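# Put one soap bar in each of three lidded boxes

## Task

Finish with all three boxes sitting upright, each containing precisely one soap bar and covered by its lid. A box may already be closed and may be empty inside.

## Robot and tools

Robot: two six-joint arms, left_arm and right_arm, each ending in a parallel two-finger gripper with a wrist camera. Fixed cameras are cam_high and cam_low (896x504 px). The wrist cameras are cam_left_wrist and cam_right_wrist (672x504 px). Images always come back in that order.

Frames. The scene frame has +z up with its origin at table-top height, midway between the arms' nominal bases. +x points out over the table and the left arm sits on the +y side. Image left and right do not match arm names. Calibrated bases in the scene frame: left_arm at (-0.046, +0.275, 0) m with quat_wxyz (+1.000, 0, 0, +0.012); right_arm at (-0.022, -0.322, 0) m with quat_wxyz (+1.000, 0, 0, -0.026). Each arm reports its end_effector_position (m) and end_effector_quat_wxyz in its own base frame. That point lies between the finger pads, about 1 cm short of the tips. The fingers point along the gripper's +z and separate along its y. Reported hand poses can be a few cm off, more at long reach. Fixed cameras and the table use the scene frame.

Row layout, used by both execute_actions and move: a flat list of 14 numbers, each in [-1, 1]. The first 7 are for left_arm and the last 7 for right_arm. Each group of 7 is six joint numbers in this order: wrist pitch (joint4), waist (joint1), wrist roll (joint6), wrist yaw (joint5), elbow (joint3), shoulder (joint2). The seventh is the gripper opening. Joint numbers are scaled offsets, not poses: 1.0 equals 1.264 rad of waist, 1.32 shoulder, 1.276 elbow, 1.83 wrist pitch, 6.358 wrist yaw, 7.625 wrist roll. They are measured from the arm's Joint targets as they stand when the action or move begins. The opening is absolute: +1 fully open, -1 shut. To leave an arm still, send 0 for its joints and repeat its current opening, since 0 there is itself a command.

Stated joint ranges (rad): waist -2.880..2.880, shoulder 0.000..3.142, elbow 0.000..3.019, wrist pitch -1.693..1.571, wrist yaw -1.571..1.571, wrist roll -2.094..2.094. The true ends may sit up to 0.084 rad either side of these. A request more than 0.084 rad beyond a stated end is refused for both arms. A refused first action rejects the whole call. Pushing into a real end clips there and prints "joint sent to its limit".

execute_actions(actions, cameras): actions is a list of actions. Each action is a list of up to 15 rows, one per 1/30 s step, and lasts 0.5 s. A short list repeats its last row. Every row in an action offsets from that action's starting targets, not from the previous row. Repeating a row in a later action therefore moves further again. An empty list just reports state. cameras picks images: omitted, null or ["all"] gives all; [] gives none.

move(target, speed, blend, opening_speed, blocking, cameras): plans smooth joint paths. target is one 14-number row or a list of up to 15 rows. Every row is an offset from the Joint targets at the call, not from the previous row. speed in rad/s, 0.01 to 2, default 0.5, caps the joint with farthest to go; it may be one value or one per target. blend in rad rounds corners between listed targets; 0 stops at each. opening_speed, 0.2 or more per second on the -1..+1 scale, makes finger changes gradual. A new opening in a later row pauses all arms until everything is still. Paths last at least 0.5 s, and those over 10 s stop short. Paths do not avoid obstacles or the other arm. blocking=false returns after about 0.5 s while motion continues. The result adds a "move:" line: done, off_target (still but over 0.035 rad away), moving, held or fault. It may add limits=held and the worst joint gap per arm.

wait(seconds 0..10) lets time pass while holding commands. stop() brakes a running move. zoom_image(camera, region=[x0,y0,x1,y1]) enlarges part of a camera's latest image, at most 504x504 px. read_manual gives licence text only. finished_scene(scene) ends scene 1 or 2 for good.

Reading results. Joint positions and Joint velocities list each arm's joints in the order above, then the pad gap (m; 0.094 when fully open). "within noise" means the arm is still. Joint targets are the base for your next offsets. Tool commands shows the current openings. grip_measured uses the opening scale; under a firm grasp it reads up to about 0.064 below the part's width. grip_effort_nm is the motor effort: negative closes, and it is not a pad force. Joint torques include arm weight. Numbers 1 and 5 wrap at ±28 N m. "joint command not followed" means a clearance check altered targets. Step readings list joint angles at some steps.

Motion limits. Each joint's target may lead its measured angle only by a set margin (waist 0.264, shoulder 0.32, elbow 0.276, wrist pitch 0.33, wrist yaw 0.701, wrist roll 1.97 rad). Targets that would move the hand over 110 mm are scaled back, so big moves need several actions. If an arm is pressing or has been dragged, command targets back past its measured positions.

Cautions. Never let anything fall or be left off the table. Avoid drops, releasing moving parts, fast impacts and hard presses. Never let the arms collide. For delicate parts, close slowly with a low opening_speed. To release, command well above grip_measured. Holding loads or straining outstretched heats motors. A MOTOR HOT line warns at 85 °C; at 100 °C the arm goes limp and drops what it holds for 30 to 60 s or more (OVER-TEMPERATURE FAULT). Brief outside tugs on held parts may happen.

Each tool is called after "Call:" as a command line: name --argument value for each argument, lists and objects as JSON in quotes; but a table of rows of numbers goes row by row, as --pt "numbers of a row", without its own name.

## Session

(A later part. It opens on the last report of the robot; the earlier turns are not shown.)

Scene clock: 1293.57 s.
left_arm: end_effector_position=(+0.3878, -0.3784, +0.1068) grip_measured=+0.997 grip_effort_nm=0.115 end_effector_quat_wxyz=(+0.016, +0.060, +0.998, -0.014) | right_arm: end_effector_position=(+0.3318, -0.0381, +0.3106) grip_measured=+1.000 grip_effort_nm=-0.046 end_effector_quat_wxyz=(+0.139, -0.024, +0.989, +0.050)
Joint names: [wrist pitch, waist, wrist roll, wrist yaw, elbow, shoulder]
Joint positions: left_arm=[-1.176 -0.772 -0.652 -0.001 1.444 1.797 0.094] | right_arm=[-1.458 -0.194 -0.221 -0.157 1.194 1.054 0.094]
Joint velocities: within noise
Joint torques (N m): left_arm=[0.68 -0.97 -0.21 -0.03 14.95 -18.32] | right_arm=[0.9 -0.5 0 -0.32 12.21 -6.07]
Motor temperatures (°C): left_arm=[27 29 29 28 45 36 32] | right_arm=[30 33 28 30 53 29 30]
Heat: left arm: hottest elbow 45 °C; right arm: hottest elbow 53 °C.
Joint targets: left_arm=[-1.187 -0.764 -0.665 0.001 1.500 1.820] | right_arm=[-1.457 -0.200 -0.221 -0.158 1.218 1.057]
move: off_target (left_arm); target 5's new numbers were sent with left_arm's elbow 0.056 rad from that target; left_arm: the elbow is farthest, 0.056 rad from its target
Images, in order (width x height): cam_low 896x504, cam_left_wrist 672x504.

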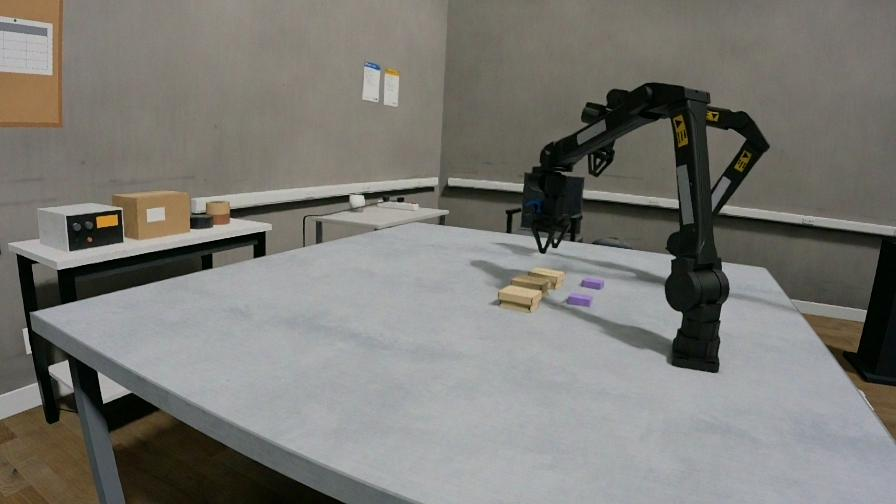

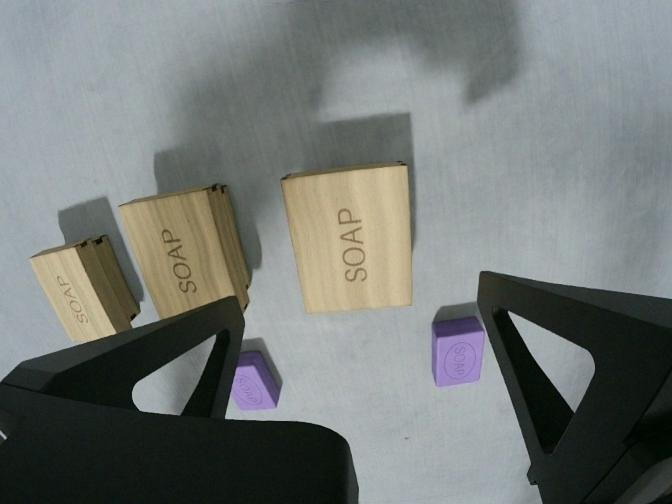

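Call:
move --target '[0.023,0.0087,-0.0029,0,-0.0502,0.0492,1,0,0,0,0,0,0,1]' --speed 0.2 --cameras '["cam_left_wrist"]'

Scene clock: 1312.60 s.
left_arm: end_effector_position=(+0.3920, -0.3766, +0.0733) grip_measured=+0.998 grip_effort_nm=0.115 end_effector_quat_wxyz=(-0.001, +0.046, +0.999, +0.002) | right_arm: end_effector_position=(+0.3318, -0.0381, +0.3106) grip_measured=+1.000 grip_effort_nm=-0.042 end_effector_quat_wxyz=(+0.139, -0.024, +0.989, +0.050)
Joint names: [wrist pitch, waist, wrist roll, wrist yaw, elbow, shoulder]
Joint positions: left_arm=[-1.158 -0.765 -0.673 -0.001 1.444 1.861 0.094] | right_arm=[-1.458 -0.194 -0.221 -0.157 1.194 1.054 0.094]
Joint velocities: within noise
Joint torques (N m): left_arm=[1.59 -0.67 -0.22 -0.03 8.76 -18.96] | right_arm=[0.91 -0.5 0 -0.32 12.21 -6.01]
Motor temperatures (°C): left_arm=[27 29 29 28 46 37 32] | right_arm=[30 33 28 30 54 29 30]
Heat: left arm: hottest elbow 46 °C; right arm: hottest elbow 54 °C.
Joint targets: left_arm=[-1.145 -0.753 -0.687 0.001 1.436 1.885] | right_arm=[-1.457 -0.200 -0.221 -0.158 1.218 1.057]
move: done
Images, in order (width x height): cam_left_wrist 672x504.

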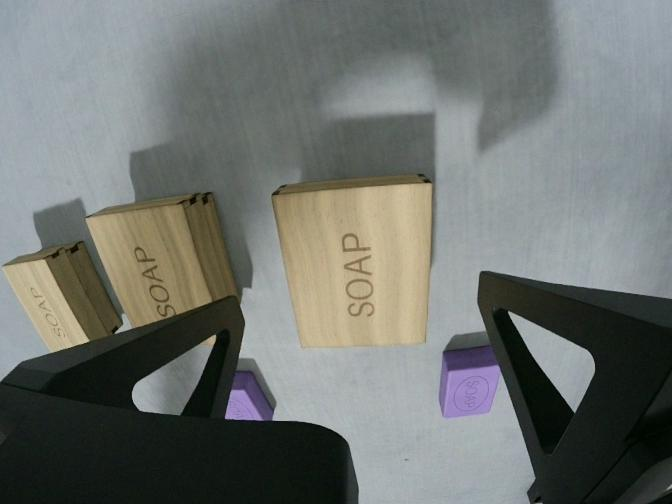

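Call:
move --pt "0.0464 0 0.0051 0 -0.0337 0.0311 1 0 0 0 0 0 0 1" --pt "0.0464 0 0.0051 0 -0.0337 0.0311 0.2 0 0 0 0 0 0 1" --speed 0.1 --opening_speed 0.3 --cameras '["cam_left_wrist"]'

Scene clock: 1329.77 s.
left_arm: end_effector_position=(+0.3937, -0.3780, +0.0421) grip_measured=+0.368 grip_effort_nm=-1.028 end_effector_quat_wxyz=(+0.003, +0.052, +0.999, -0.002) | right_arm: end_effector_position=(+0.3318, -0.0381, +0.3106) grip_measured=+1.000 grip_effort_nm=-0.051 end_effector_quat_wxyz=(+0.139, -0.024, +0.989, +0.050)
Joint names: [wrist pitch, waist, wrist roll, wrist yaw, elbow, shoulder]
Joint positions: left_arm=[-1.072 -0.764 -0.661 -0.001 1.405 1.895 0.064] | right_arm=[-1.458 -0.194 -0.221 -0.157 1.194 1.054 0.094]
Joint velocities: within noise
Joint torques (N m): left_arm=[1.59 -0.73 0.08 -0.03 8.14 -18.55] | right_arm=[0.9 -0.44 0 -0.32 12.21 -6.07]
Motor temperatures (°C): left_arm=[27 29 29 28 45 38 31] | right_arm=[30 33 28 30 54 29 30]
Heat: left arm: hottest elbow 45 °C; right arm: hottest elbow 54 °C.
Joint targets: left_arm=[-1.060 -0.753 -0.648 0.001 1.393 1.926] | right_arm=[-1.457 -0.200 -0.221 -0.158 1.218 1.057]
move: done
Images, in order (width x height): cam_left_wrist 672x504.

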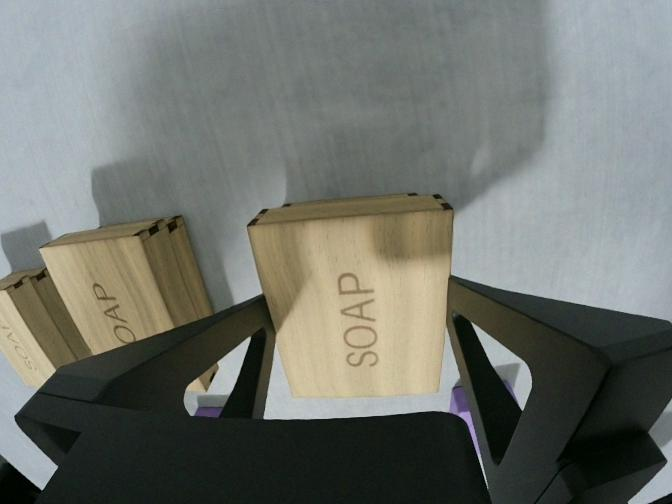

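Call:
move --pt "0 0 0 0 0.047 0 0.2 0 0 0 0 0 0 1" --pt "-0.0924 0 0 0 0.1113 -0.0818 0.2 0 0 0 0 0 0 1" --pt "-0.1093 0.3979 0.0571 0 0.1716 -0.0023 0.2 0 0 0 0 0 0 1" --speed '[0.1,0.15,0.5]' --cameras '["cam_high","cam_left_wrist"]'

Call:
zoom_image --camera "cam_high" --region '[350, 180, 500, 300]'

Scene clock: 1347.47 s.
left_arm: end_effector_position=(+0.5466, -0.1344, +0.0951) grip_measured=+0.368 grip_effort_nm=-1.033 end_effector_quat_wxyz=(-0.008, +0.007, +1.000, +0.002) | right_arm: end_effector_position=(+0.3318, -0.0381, +0.3106) grip_measured=+1.000 grip_effort_nm=-0.051 end_effector_quat_wxyz=(+0.139, -0.024, +0.989, +0.050)
Joint names: [wrist pitch, waist, wrist roll, wrist yaw, elbow, shoulder]
Joint positions: left_arm=[-1.249 -0.241 -0.227 -0.001 1.556 1.895 0.064] | right_arm=[-1.458 -0.194 -0.221 -0.157 1.194 1.054 0.094]
Joint velocities: within noise
Joint torques (N m): left_arm=[0.58 -2.32 0.07 0 14.91 -19.49] | right_arm=[0.9 -0.5 0 -0.33 12.21 -6.07]
Motor temperatures (°C): left_arm=[27 29 29 28 45 38 32] | right_arm=[30 32 28 30 54 29 30]
Heat: left arm: hottest elbow 45 °C; right arm: hottest elbow 54 °C.
Joint targets: left_arm=[-1.260 -0.251 -0.213 0.000 1.612 1.923] | right_arm=[-1.457 -0.200 -0.221 -0.158 1.218 1.057]
move: off_target (left_arm); left_arm: the elbow is farthest, 0.056 rad from its target
Images, in order (width x height): cam_high 896x504, cam_left_wrist 672x504.

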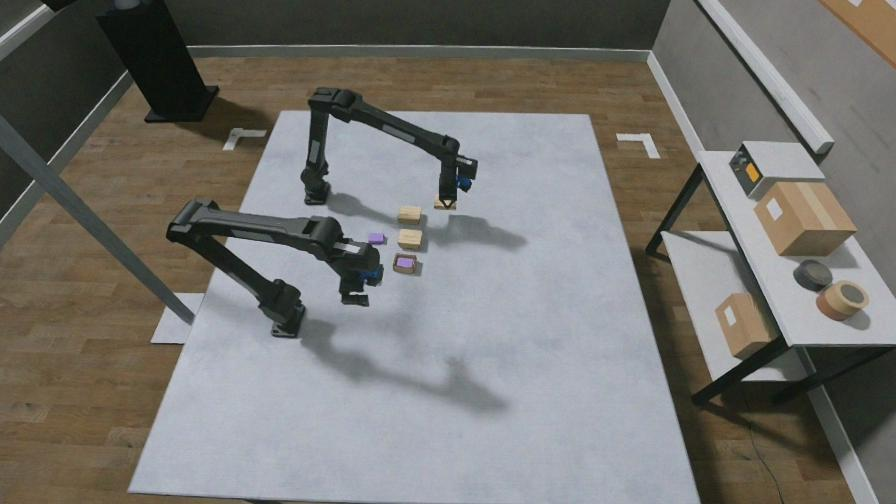

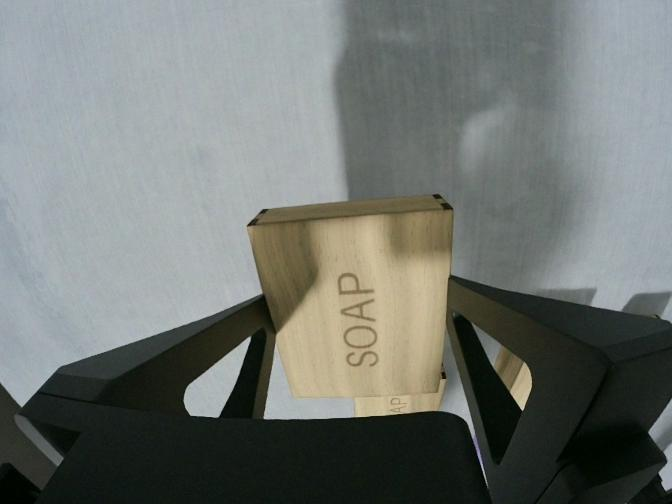

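Scaled by 3.360 from the camera's 896x504 image, which has a finer 1280x720 frame.

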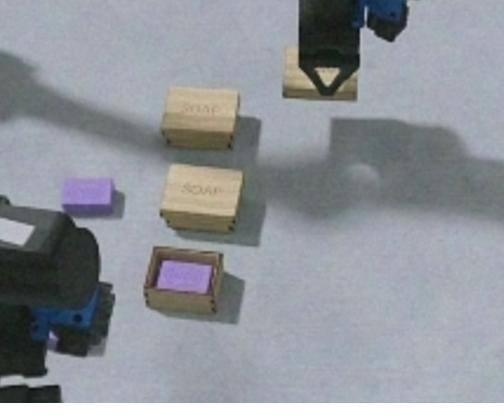

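Call:
move --pt "0.0306 -0.4264 -0.0605 0 -0.1105 -0.078 0.2 0 0 0 0 0 0 1" --pt "0.0306 -0.3972 -0.0605 0 -0.1105 -0.078 0.2 0 0 0 0 0 0 1" --pt "0.082 -0.3972 -0.0605 0 -0.152 -0.0174 0.2 0 0 0 0 0 0 1" --speed '[0.45,0.1,0.1]' --cameras '["cam_left_wrist"]'

Call:
zoom_image --camera "cam_left_wrist" --region '[220, 140, 500, 420]'

Scene clock: 1367.53 s.
left_arm: end_effector_position=(+0.3949, -0.3750, +0.0605) grip_measured=+0.368 grip_effort_nm=-1.043 end_effector_quat_wxyz=(+0.001, +0.049, +0.999, +0.000) | right_arm: end_effector_position=(+0.3318, -0.0381, +0.3106) grip_measured=+1.000 grip_effort_nm=-0.051 end_effector_quat_wxyz=(+0.139, -0.024, +0.989, +0.050)
Joint names: [wrist pitch, waist, wrist roll, wrist yaw, elbow, shoulder]
Joint positions: left_arm=[-1.123 -0.759 -0.661 -0.001 1.427 1.875 0.064] | right_arm=[-1.458 -0.194 -0.221 -0.157 1.194 1.054 0.094]
Joint velocities: within noise
Joint torques (N m): left_arm=[1.59 -1.03 -0.21 -0.05 8.53 -18.61] | right_arm=[0.9 -0.44 0 -0.32 12.21 -6.07]
Motor temperatures (°C): left_arm=[27 29 29 28 47 38 33] | right_arm=[30 32 28 30 54 29 30]
Heat: left arm: hottest elbow 47 °C; right arm: hottest elbow 54 °C.
Joint targets: left_arm=[-1.110 -0.753 -0.674 0.001 1.418 1.900] | right_arm=[-1.457 -0.200 -0.221 -0.158 1.218 1.057]
move: done
Images, in order (width x height): cam_left_wrist 672x504.

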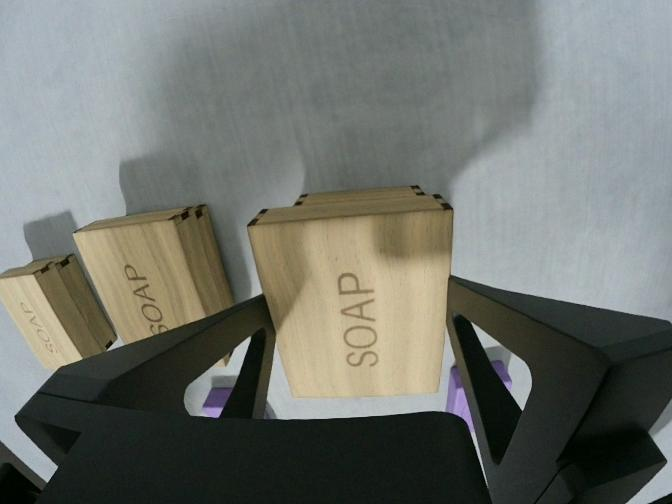

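Scaled by 1.800 from the camera's 672x504 image, which has a finer 960x720 frame.

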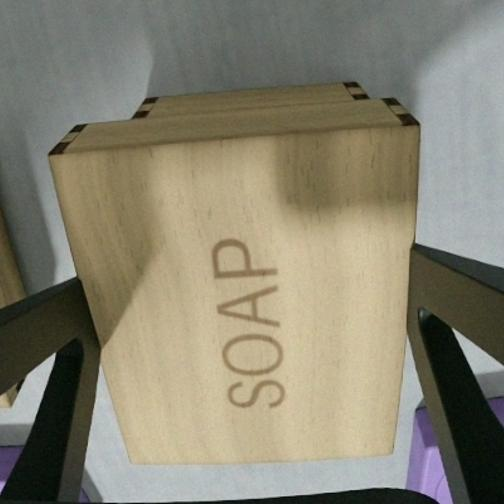

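Call:
move --target '[0,-0.0178,0,0,0,0,0.2,0,0,0,0,0,0,1]' --speed 0.05 --cameras '["cam_left_wrist"]'

Call:
zoom_image --camera "cam_left_wrist" --region '[220, 140, 500, 420]'

Scene clock: 1384.17 s.
left_arm: end_effector_position=(+0.3931, -0.3768, +0.0605) grip_measured=+0.368 grip_effort_nm=-1.033 end_effector_quat_wxyz=(+0.001, +0.051, +0.999, +0.000) | right_arm: end_effector_position=(+0.3318, -0.0381, +0.3106) grip_measured=+1.000 grip_effort_nm=-0.046 end_effector_quat_wxyz=(+0.139, -0.024, +0.989, +0.050)
Joint names: [wrist pitch, waist, wrist roll, wrist yaw, elbow, shoulder]
Joint positions: left_arm=[-1.123 -0.764 -0.661 -0.001 1.427 1.875 0.064] | right_arm=[-1.458 -0.194 -0.221 -0.157 1.194 1.054 0.094]
Joint velocities: within noise
Joint torques (N m): left_arm=[1.62 -2.49 -0.21 -0.04 8.51 -18.9] | right_arm=[0.9 -0.44 0.01 -0.33 12.21 -6.01]
Motor temperatures (°C): left_arm=[27 29 29 28 45 38 33] | right_arm=[30 32 28 30 54 29 30]
Heat: left arm: hottest elbow 45 °C; right arm: hottest elbow 54 °C.
Joint targets: left_arm=[-1.110 -0.775 -0.674 0.001 1.418 1.900] | right_arm=[-1.457 -0.200 -0.221 -0.158 1.218 1.057]
move: done
Images, in order (width x height): cam_left_wrist 672x504.

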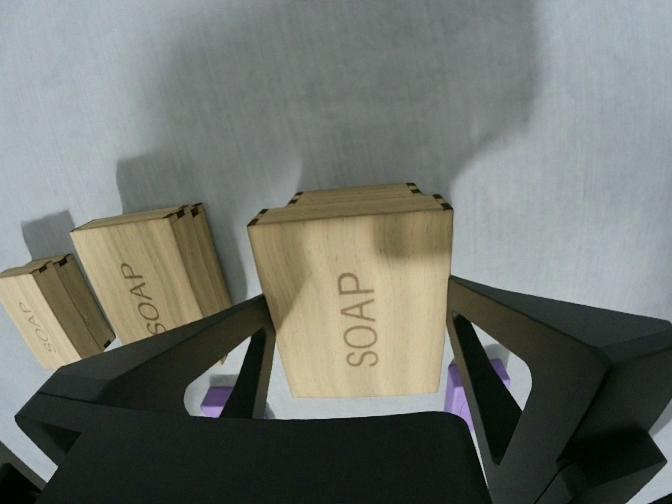

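Scaled by 1.800 from the camera's 672x504 image, which has a finer 960x720 frame.

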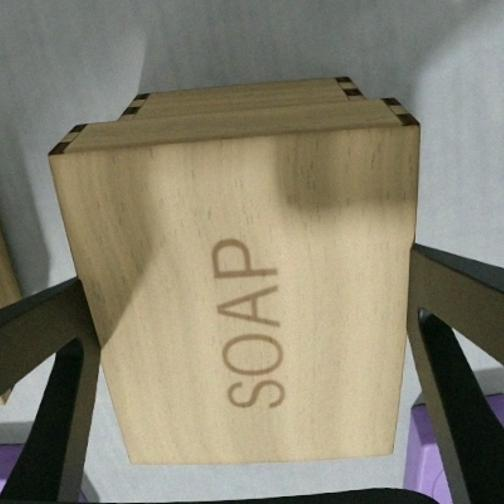

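Call:
move --target '[0.0251,0,0,0,-0.0172,0.0152,0.2,0,0,0,0,0,0,1]' --speed 0.06 --cameras '["cam_left_wrist"]'

Call:
zoom_image --camera "cam_left_wrist" --region '[220, 140, 500, 420]'

Scene clock: 1395.20 s.
left_arm: end_effector_position=(+0.3949, -0.3786, +0.0540) grip_measured=+0.368 grip_effort_nm=-1.043 end_effector_quat_wxyz=(+0.007, +0.051, +0.999, -0.006) | right_arm: end_effector_position=(+0.3318, -0.0381, +0.3106) grip_measured=+1.000 grip_effort_nm=-0.051 end_effector_quat_wxyz=(+0.139, -0.024, +0.989, +0.050)
Joint names: [wrist pitch, waist, wrist roll, wrist yaw, elbow, shoulder]
Joint positions: left_arm=[-1.087 -0.764 -0.661 -0.001 1.413 1.878 0.064] | right_arm=[-1.458 -0.194 -0.221 -0.157 1.194 1.054 0.094]
Joint velocities: within noise
Joint torques (N m): left_arm=[1.85 -2.55 -0.21 -0.04 7.83 -17.32] | right_arm=[0.9 -0.44 0 -0.33 12.21 -6.07]
Motor temperatures (°C): left_arm=[27 29 29 28 45 38 33] | right_arm=[30 32 28 30 54 29 30]
Heat: left arm: hottest elbow 45 °C; right arm: hottest elbow 54 °C.
Joint targets: left_arm=[-1.064 -0.775 -0.674 0.001 1.396 1.920] | right_arm=[-1.457 -0.200 -0.221 -0.158 1.218 1.057]
move: off_target (left_arm); left_arm: the shoulder is farthest, 0.042 rad from its target
Images, in order (width x height): cam_left_wrist 672x504.

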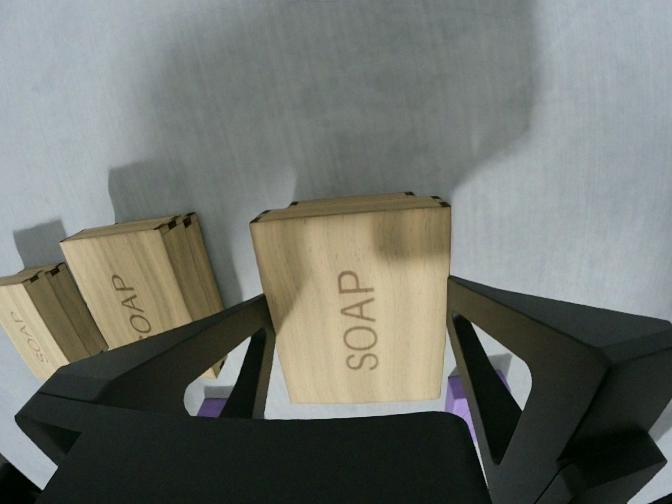

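Scaled by 1.800 from the camera's 672x504 image, which has a finer 960x720 frame.

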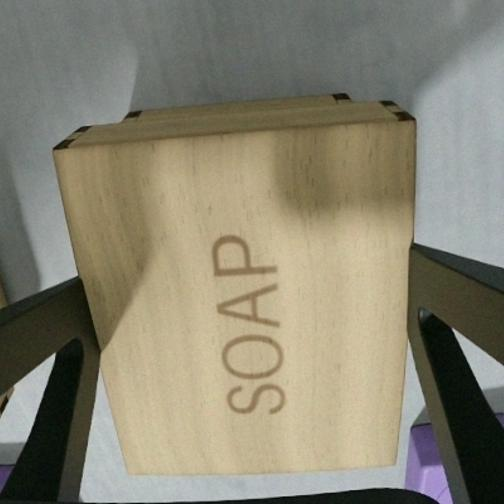

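Call:
move --pt "-0.0306 -0.002 0 0 0.0658 -0.0379 0.2 0 0 0 0 0 0 1" --pt "-0.0251 -0.002 0 0 0.0172 -0.0152 0.2 0 0 0 0 0 0 1" --pt "0 -0.002 0 0 -0.001 0 0.2 0 0 0 0 0 0 1" --speed 0.07 --cameras '["cam_left_wrist"]'

Call:
zoom_image --camera "cam_left_wrist" --region '[220, 140, 500, 420]'

Scene clock: 1435.80 s.
left_arm: end_effector_position=(+0.3931, -0.3782, +0.0447) grip_measured=+0.368 grip_effort_nm=-1.043 end_effector_quat_wxyz=(+0.004, +0.052, +0.999, -0.003) | right_arm: end_effector_position=(+0.3318, -0.0381, +0.3106) grip_measured=+1.000 grip_effort_nm=-0.046 end_effector_quat_wxyz=(+0.139, -0.024, +0.989, +0.050)
Joint names: [wrist pitch, waist, wrist roll, wrist yaw, elbow, shoulder]
Joint positions: left_arm=[-1.077 -0.765 -0.661 -0.001 1.406 1.891 0.064] | right_arm=[-1.458 -0.194 -0.221 -0.157 1.194 1.054 0.094]
Joint velocities: within noise
Joint torques (N m): left_arm=[1.55 -2.55 -0.21 -0.04 8.24 -18.67] | right_arm=[0.9 -0.5 0 -0.32 12.22 -6.07]
Motor temperatures (°C): left_arm=[27 29 29 28 44 36 33] | right_arm=[30 32 28 30 54 29 30]
Heat: left arm: hottest elbow 44 °C; right arm: hottest elbow 54 °C.
Joint targets: left_arm=[-1.064 -0.778 -0.674 0.001 1.394 1.920] | right_arm=[-1.457 -0.200 -0.221 -0.158 1.218 1.057]
move: done
Images, in order (width x height): cam_left_wrist 672x504.

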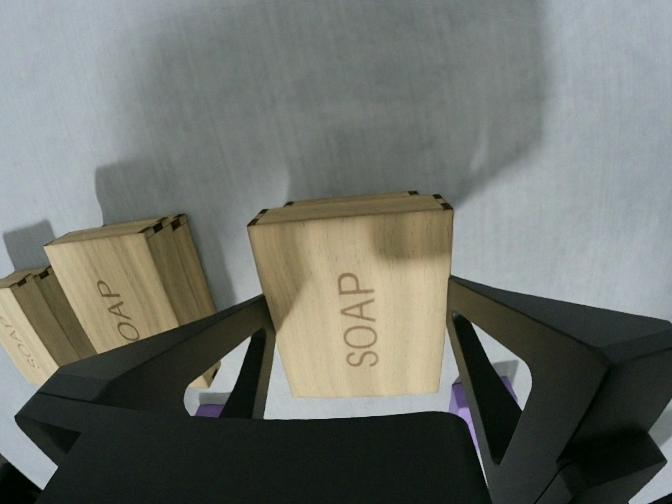

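Scaled by 1.800 from the camera's 672x504 image, which has a finer 960x720 frame.

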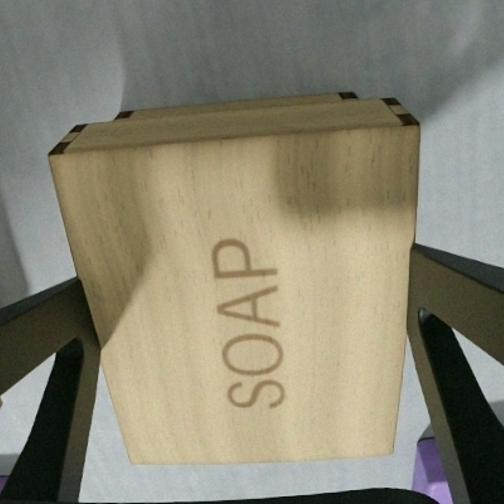

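Call:
move --pt "0.0044 0 0 0 -0.0039 0.0045 0.2 0 0 0 0 0 0 1" --pt "0.0044 0 0 0 -0.0039 0.0045 0.6 0 0 0 0 0 0 1" --pt "0.0044 0 0 0 0.045 0.0045 0.6 0 0 0 0 0 0 1" --pt "-0.0902 0 0 0 0.1105 -0.0773 0.6 0 0 0 0 0 0 1" --pt "-0.11 0.1 0 0 0.14 -0.12 0.6 0 0 0 0 0 0 1" --speed '[0.06,0.1,0.12,0.2,0.3]' --opening_speed 0.3

Call:
zoom_image --camera "cam_low" --region '[490, 260, 570, 320]'

Call:
zoom_image --camera "cam_high" --region '[350, 180, 500, 300]'

Scene clock: 1450.50 s.
left_arm: end_effector_position=(+0.4397, -0.3307, +0.1462) grip_measured=+0.598 grip_effort_nm=0.105 end_effector_quat_wxyz=(+0.025, -0.008, +0.999, -0.019) | right_arm: end_effector_position=(+0.3318, -0.0381, +0.3106) grip_measured=+1.000 grip_effort_nm=-0.051 end_effector_quat_wxyz=(+0.139, -0.024, +0.989, +0.050)
Joint names: [wrist pitch, waist, wrist roll, wrist yaw, elbow, shoulder]
Joint positions: left_arm=[-1.254 -0.644 -0.661 -0.001 1.521 1.775 0.075] | right_arm=[-1.458 -0.194 -0.221 -0.157 1.194 1.054 0.094]
Joint velocities: within noise
Joint torques (N m): left_arm=[0.7 -2.08 -0.21 -0.04 15.1 -22.07] | right_arm=[0.9 -0.5 0.01 -0.32 12.21 -6.07]
Motor temperatures (°C): left_arm=[27 29 29 28 44 37 33] | right_arm=[30 32 28 30 54 29 30]
Heat: left arm: hottest elbow 44 °C; right arm: hottest elbow 54 °C.
Joint targets: left_arm=[-1.265 -0.651 -0.674 0.001 1.573 1.761] | right_arm=[-1.457 -0.200 -0.221 -0.158 1.218 1.057]
move: off_target (left_arm); left_arm: the elbow is farthest, 0.052 rad from its target

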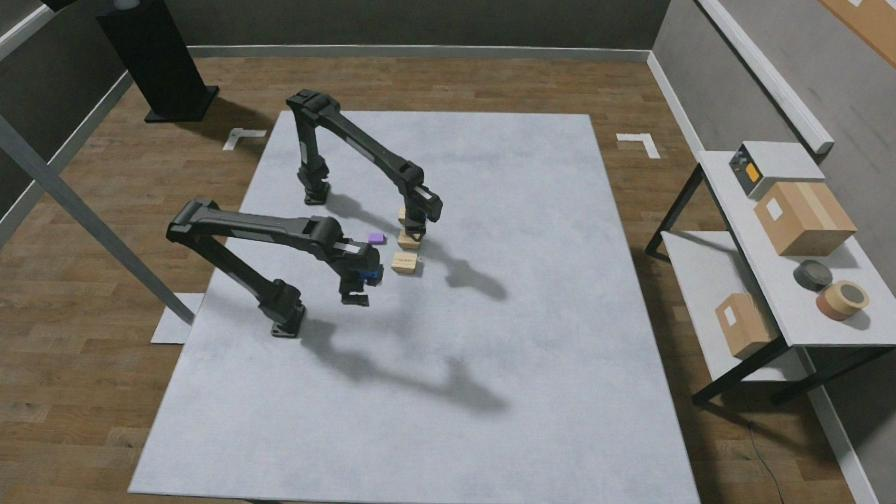

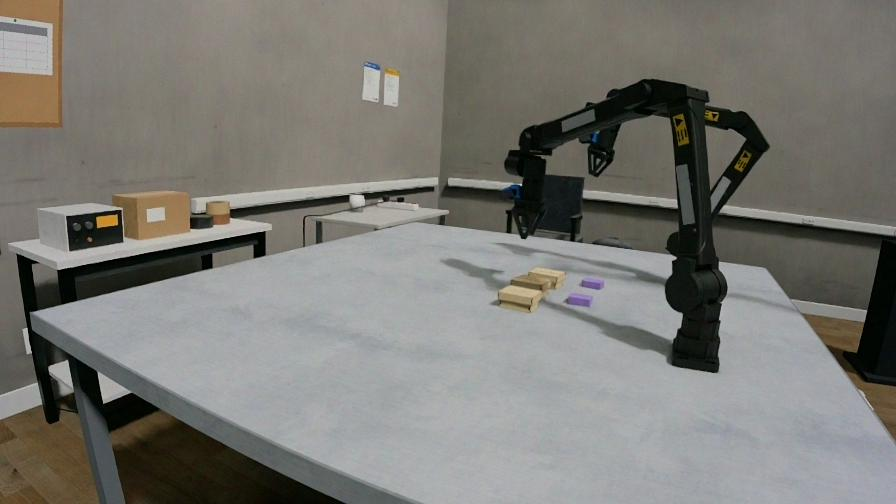

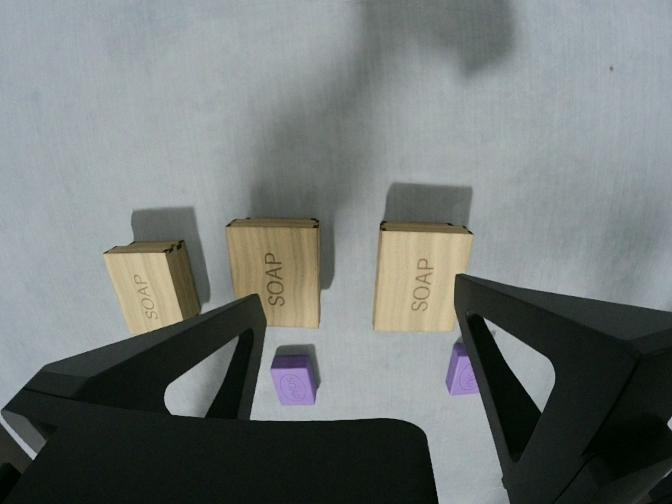

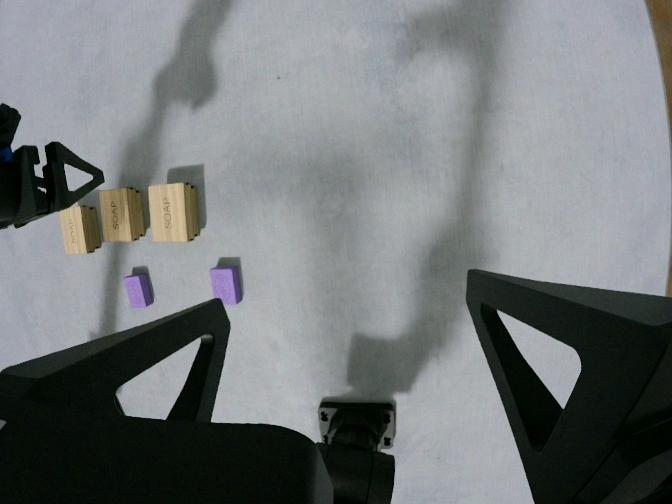

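Scaled by 6.300 from the camera's 896x504 image, which has a finer 1280x720 frame.

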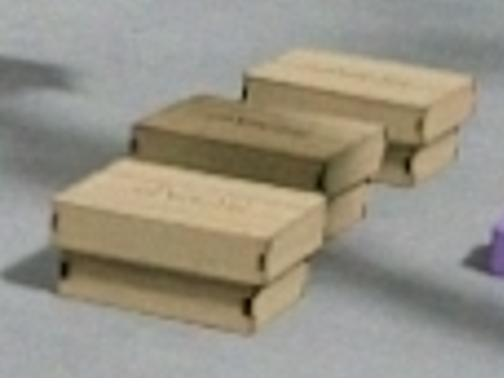

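Scaled by 3.360 from the camera's 896x504 image, which has a finer 1280x720 frame.

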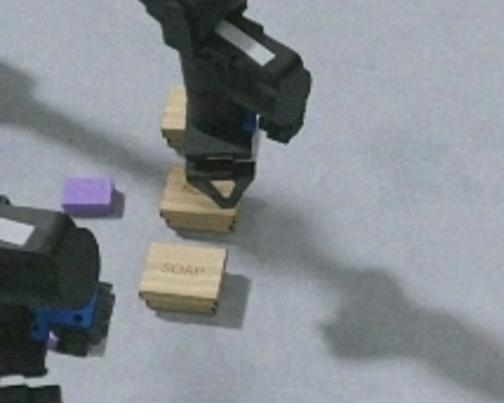

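All three closed with one soap each.

Call:
finished_scene --scene 1

The scene is finished: the task was done.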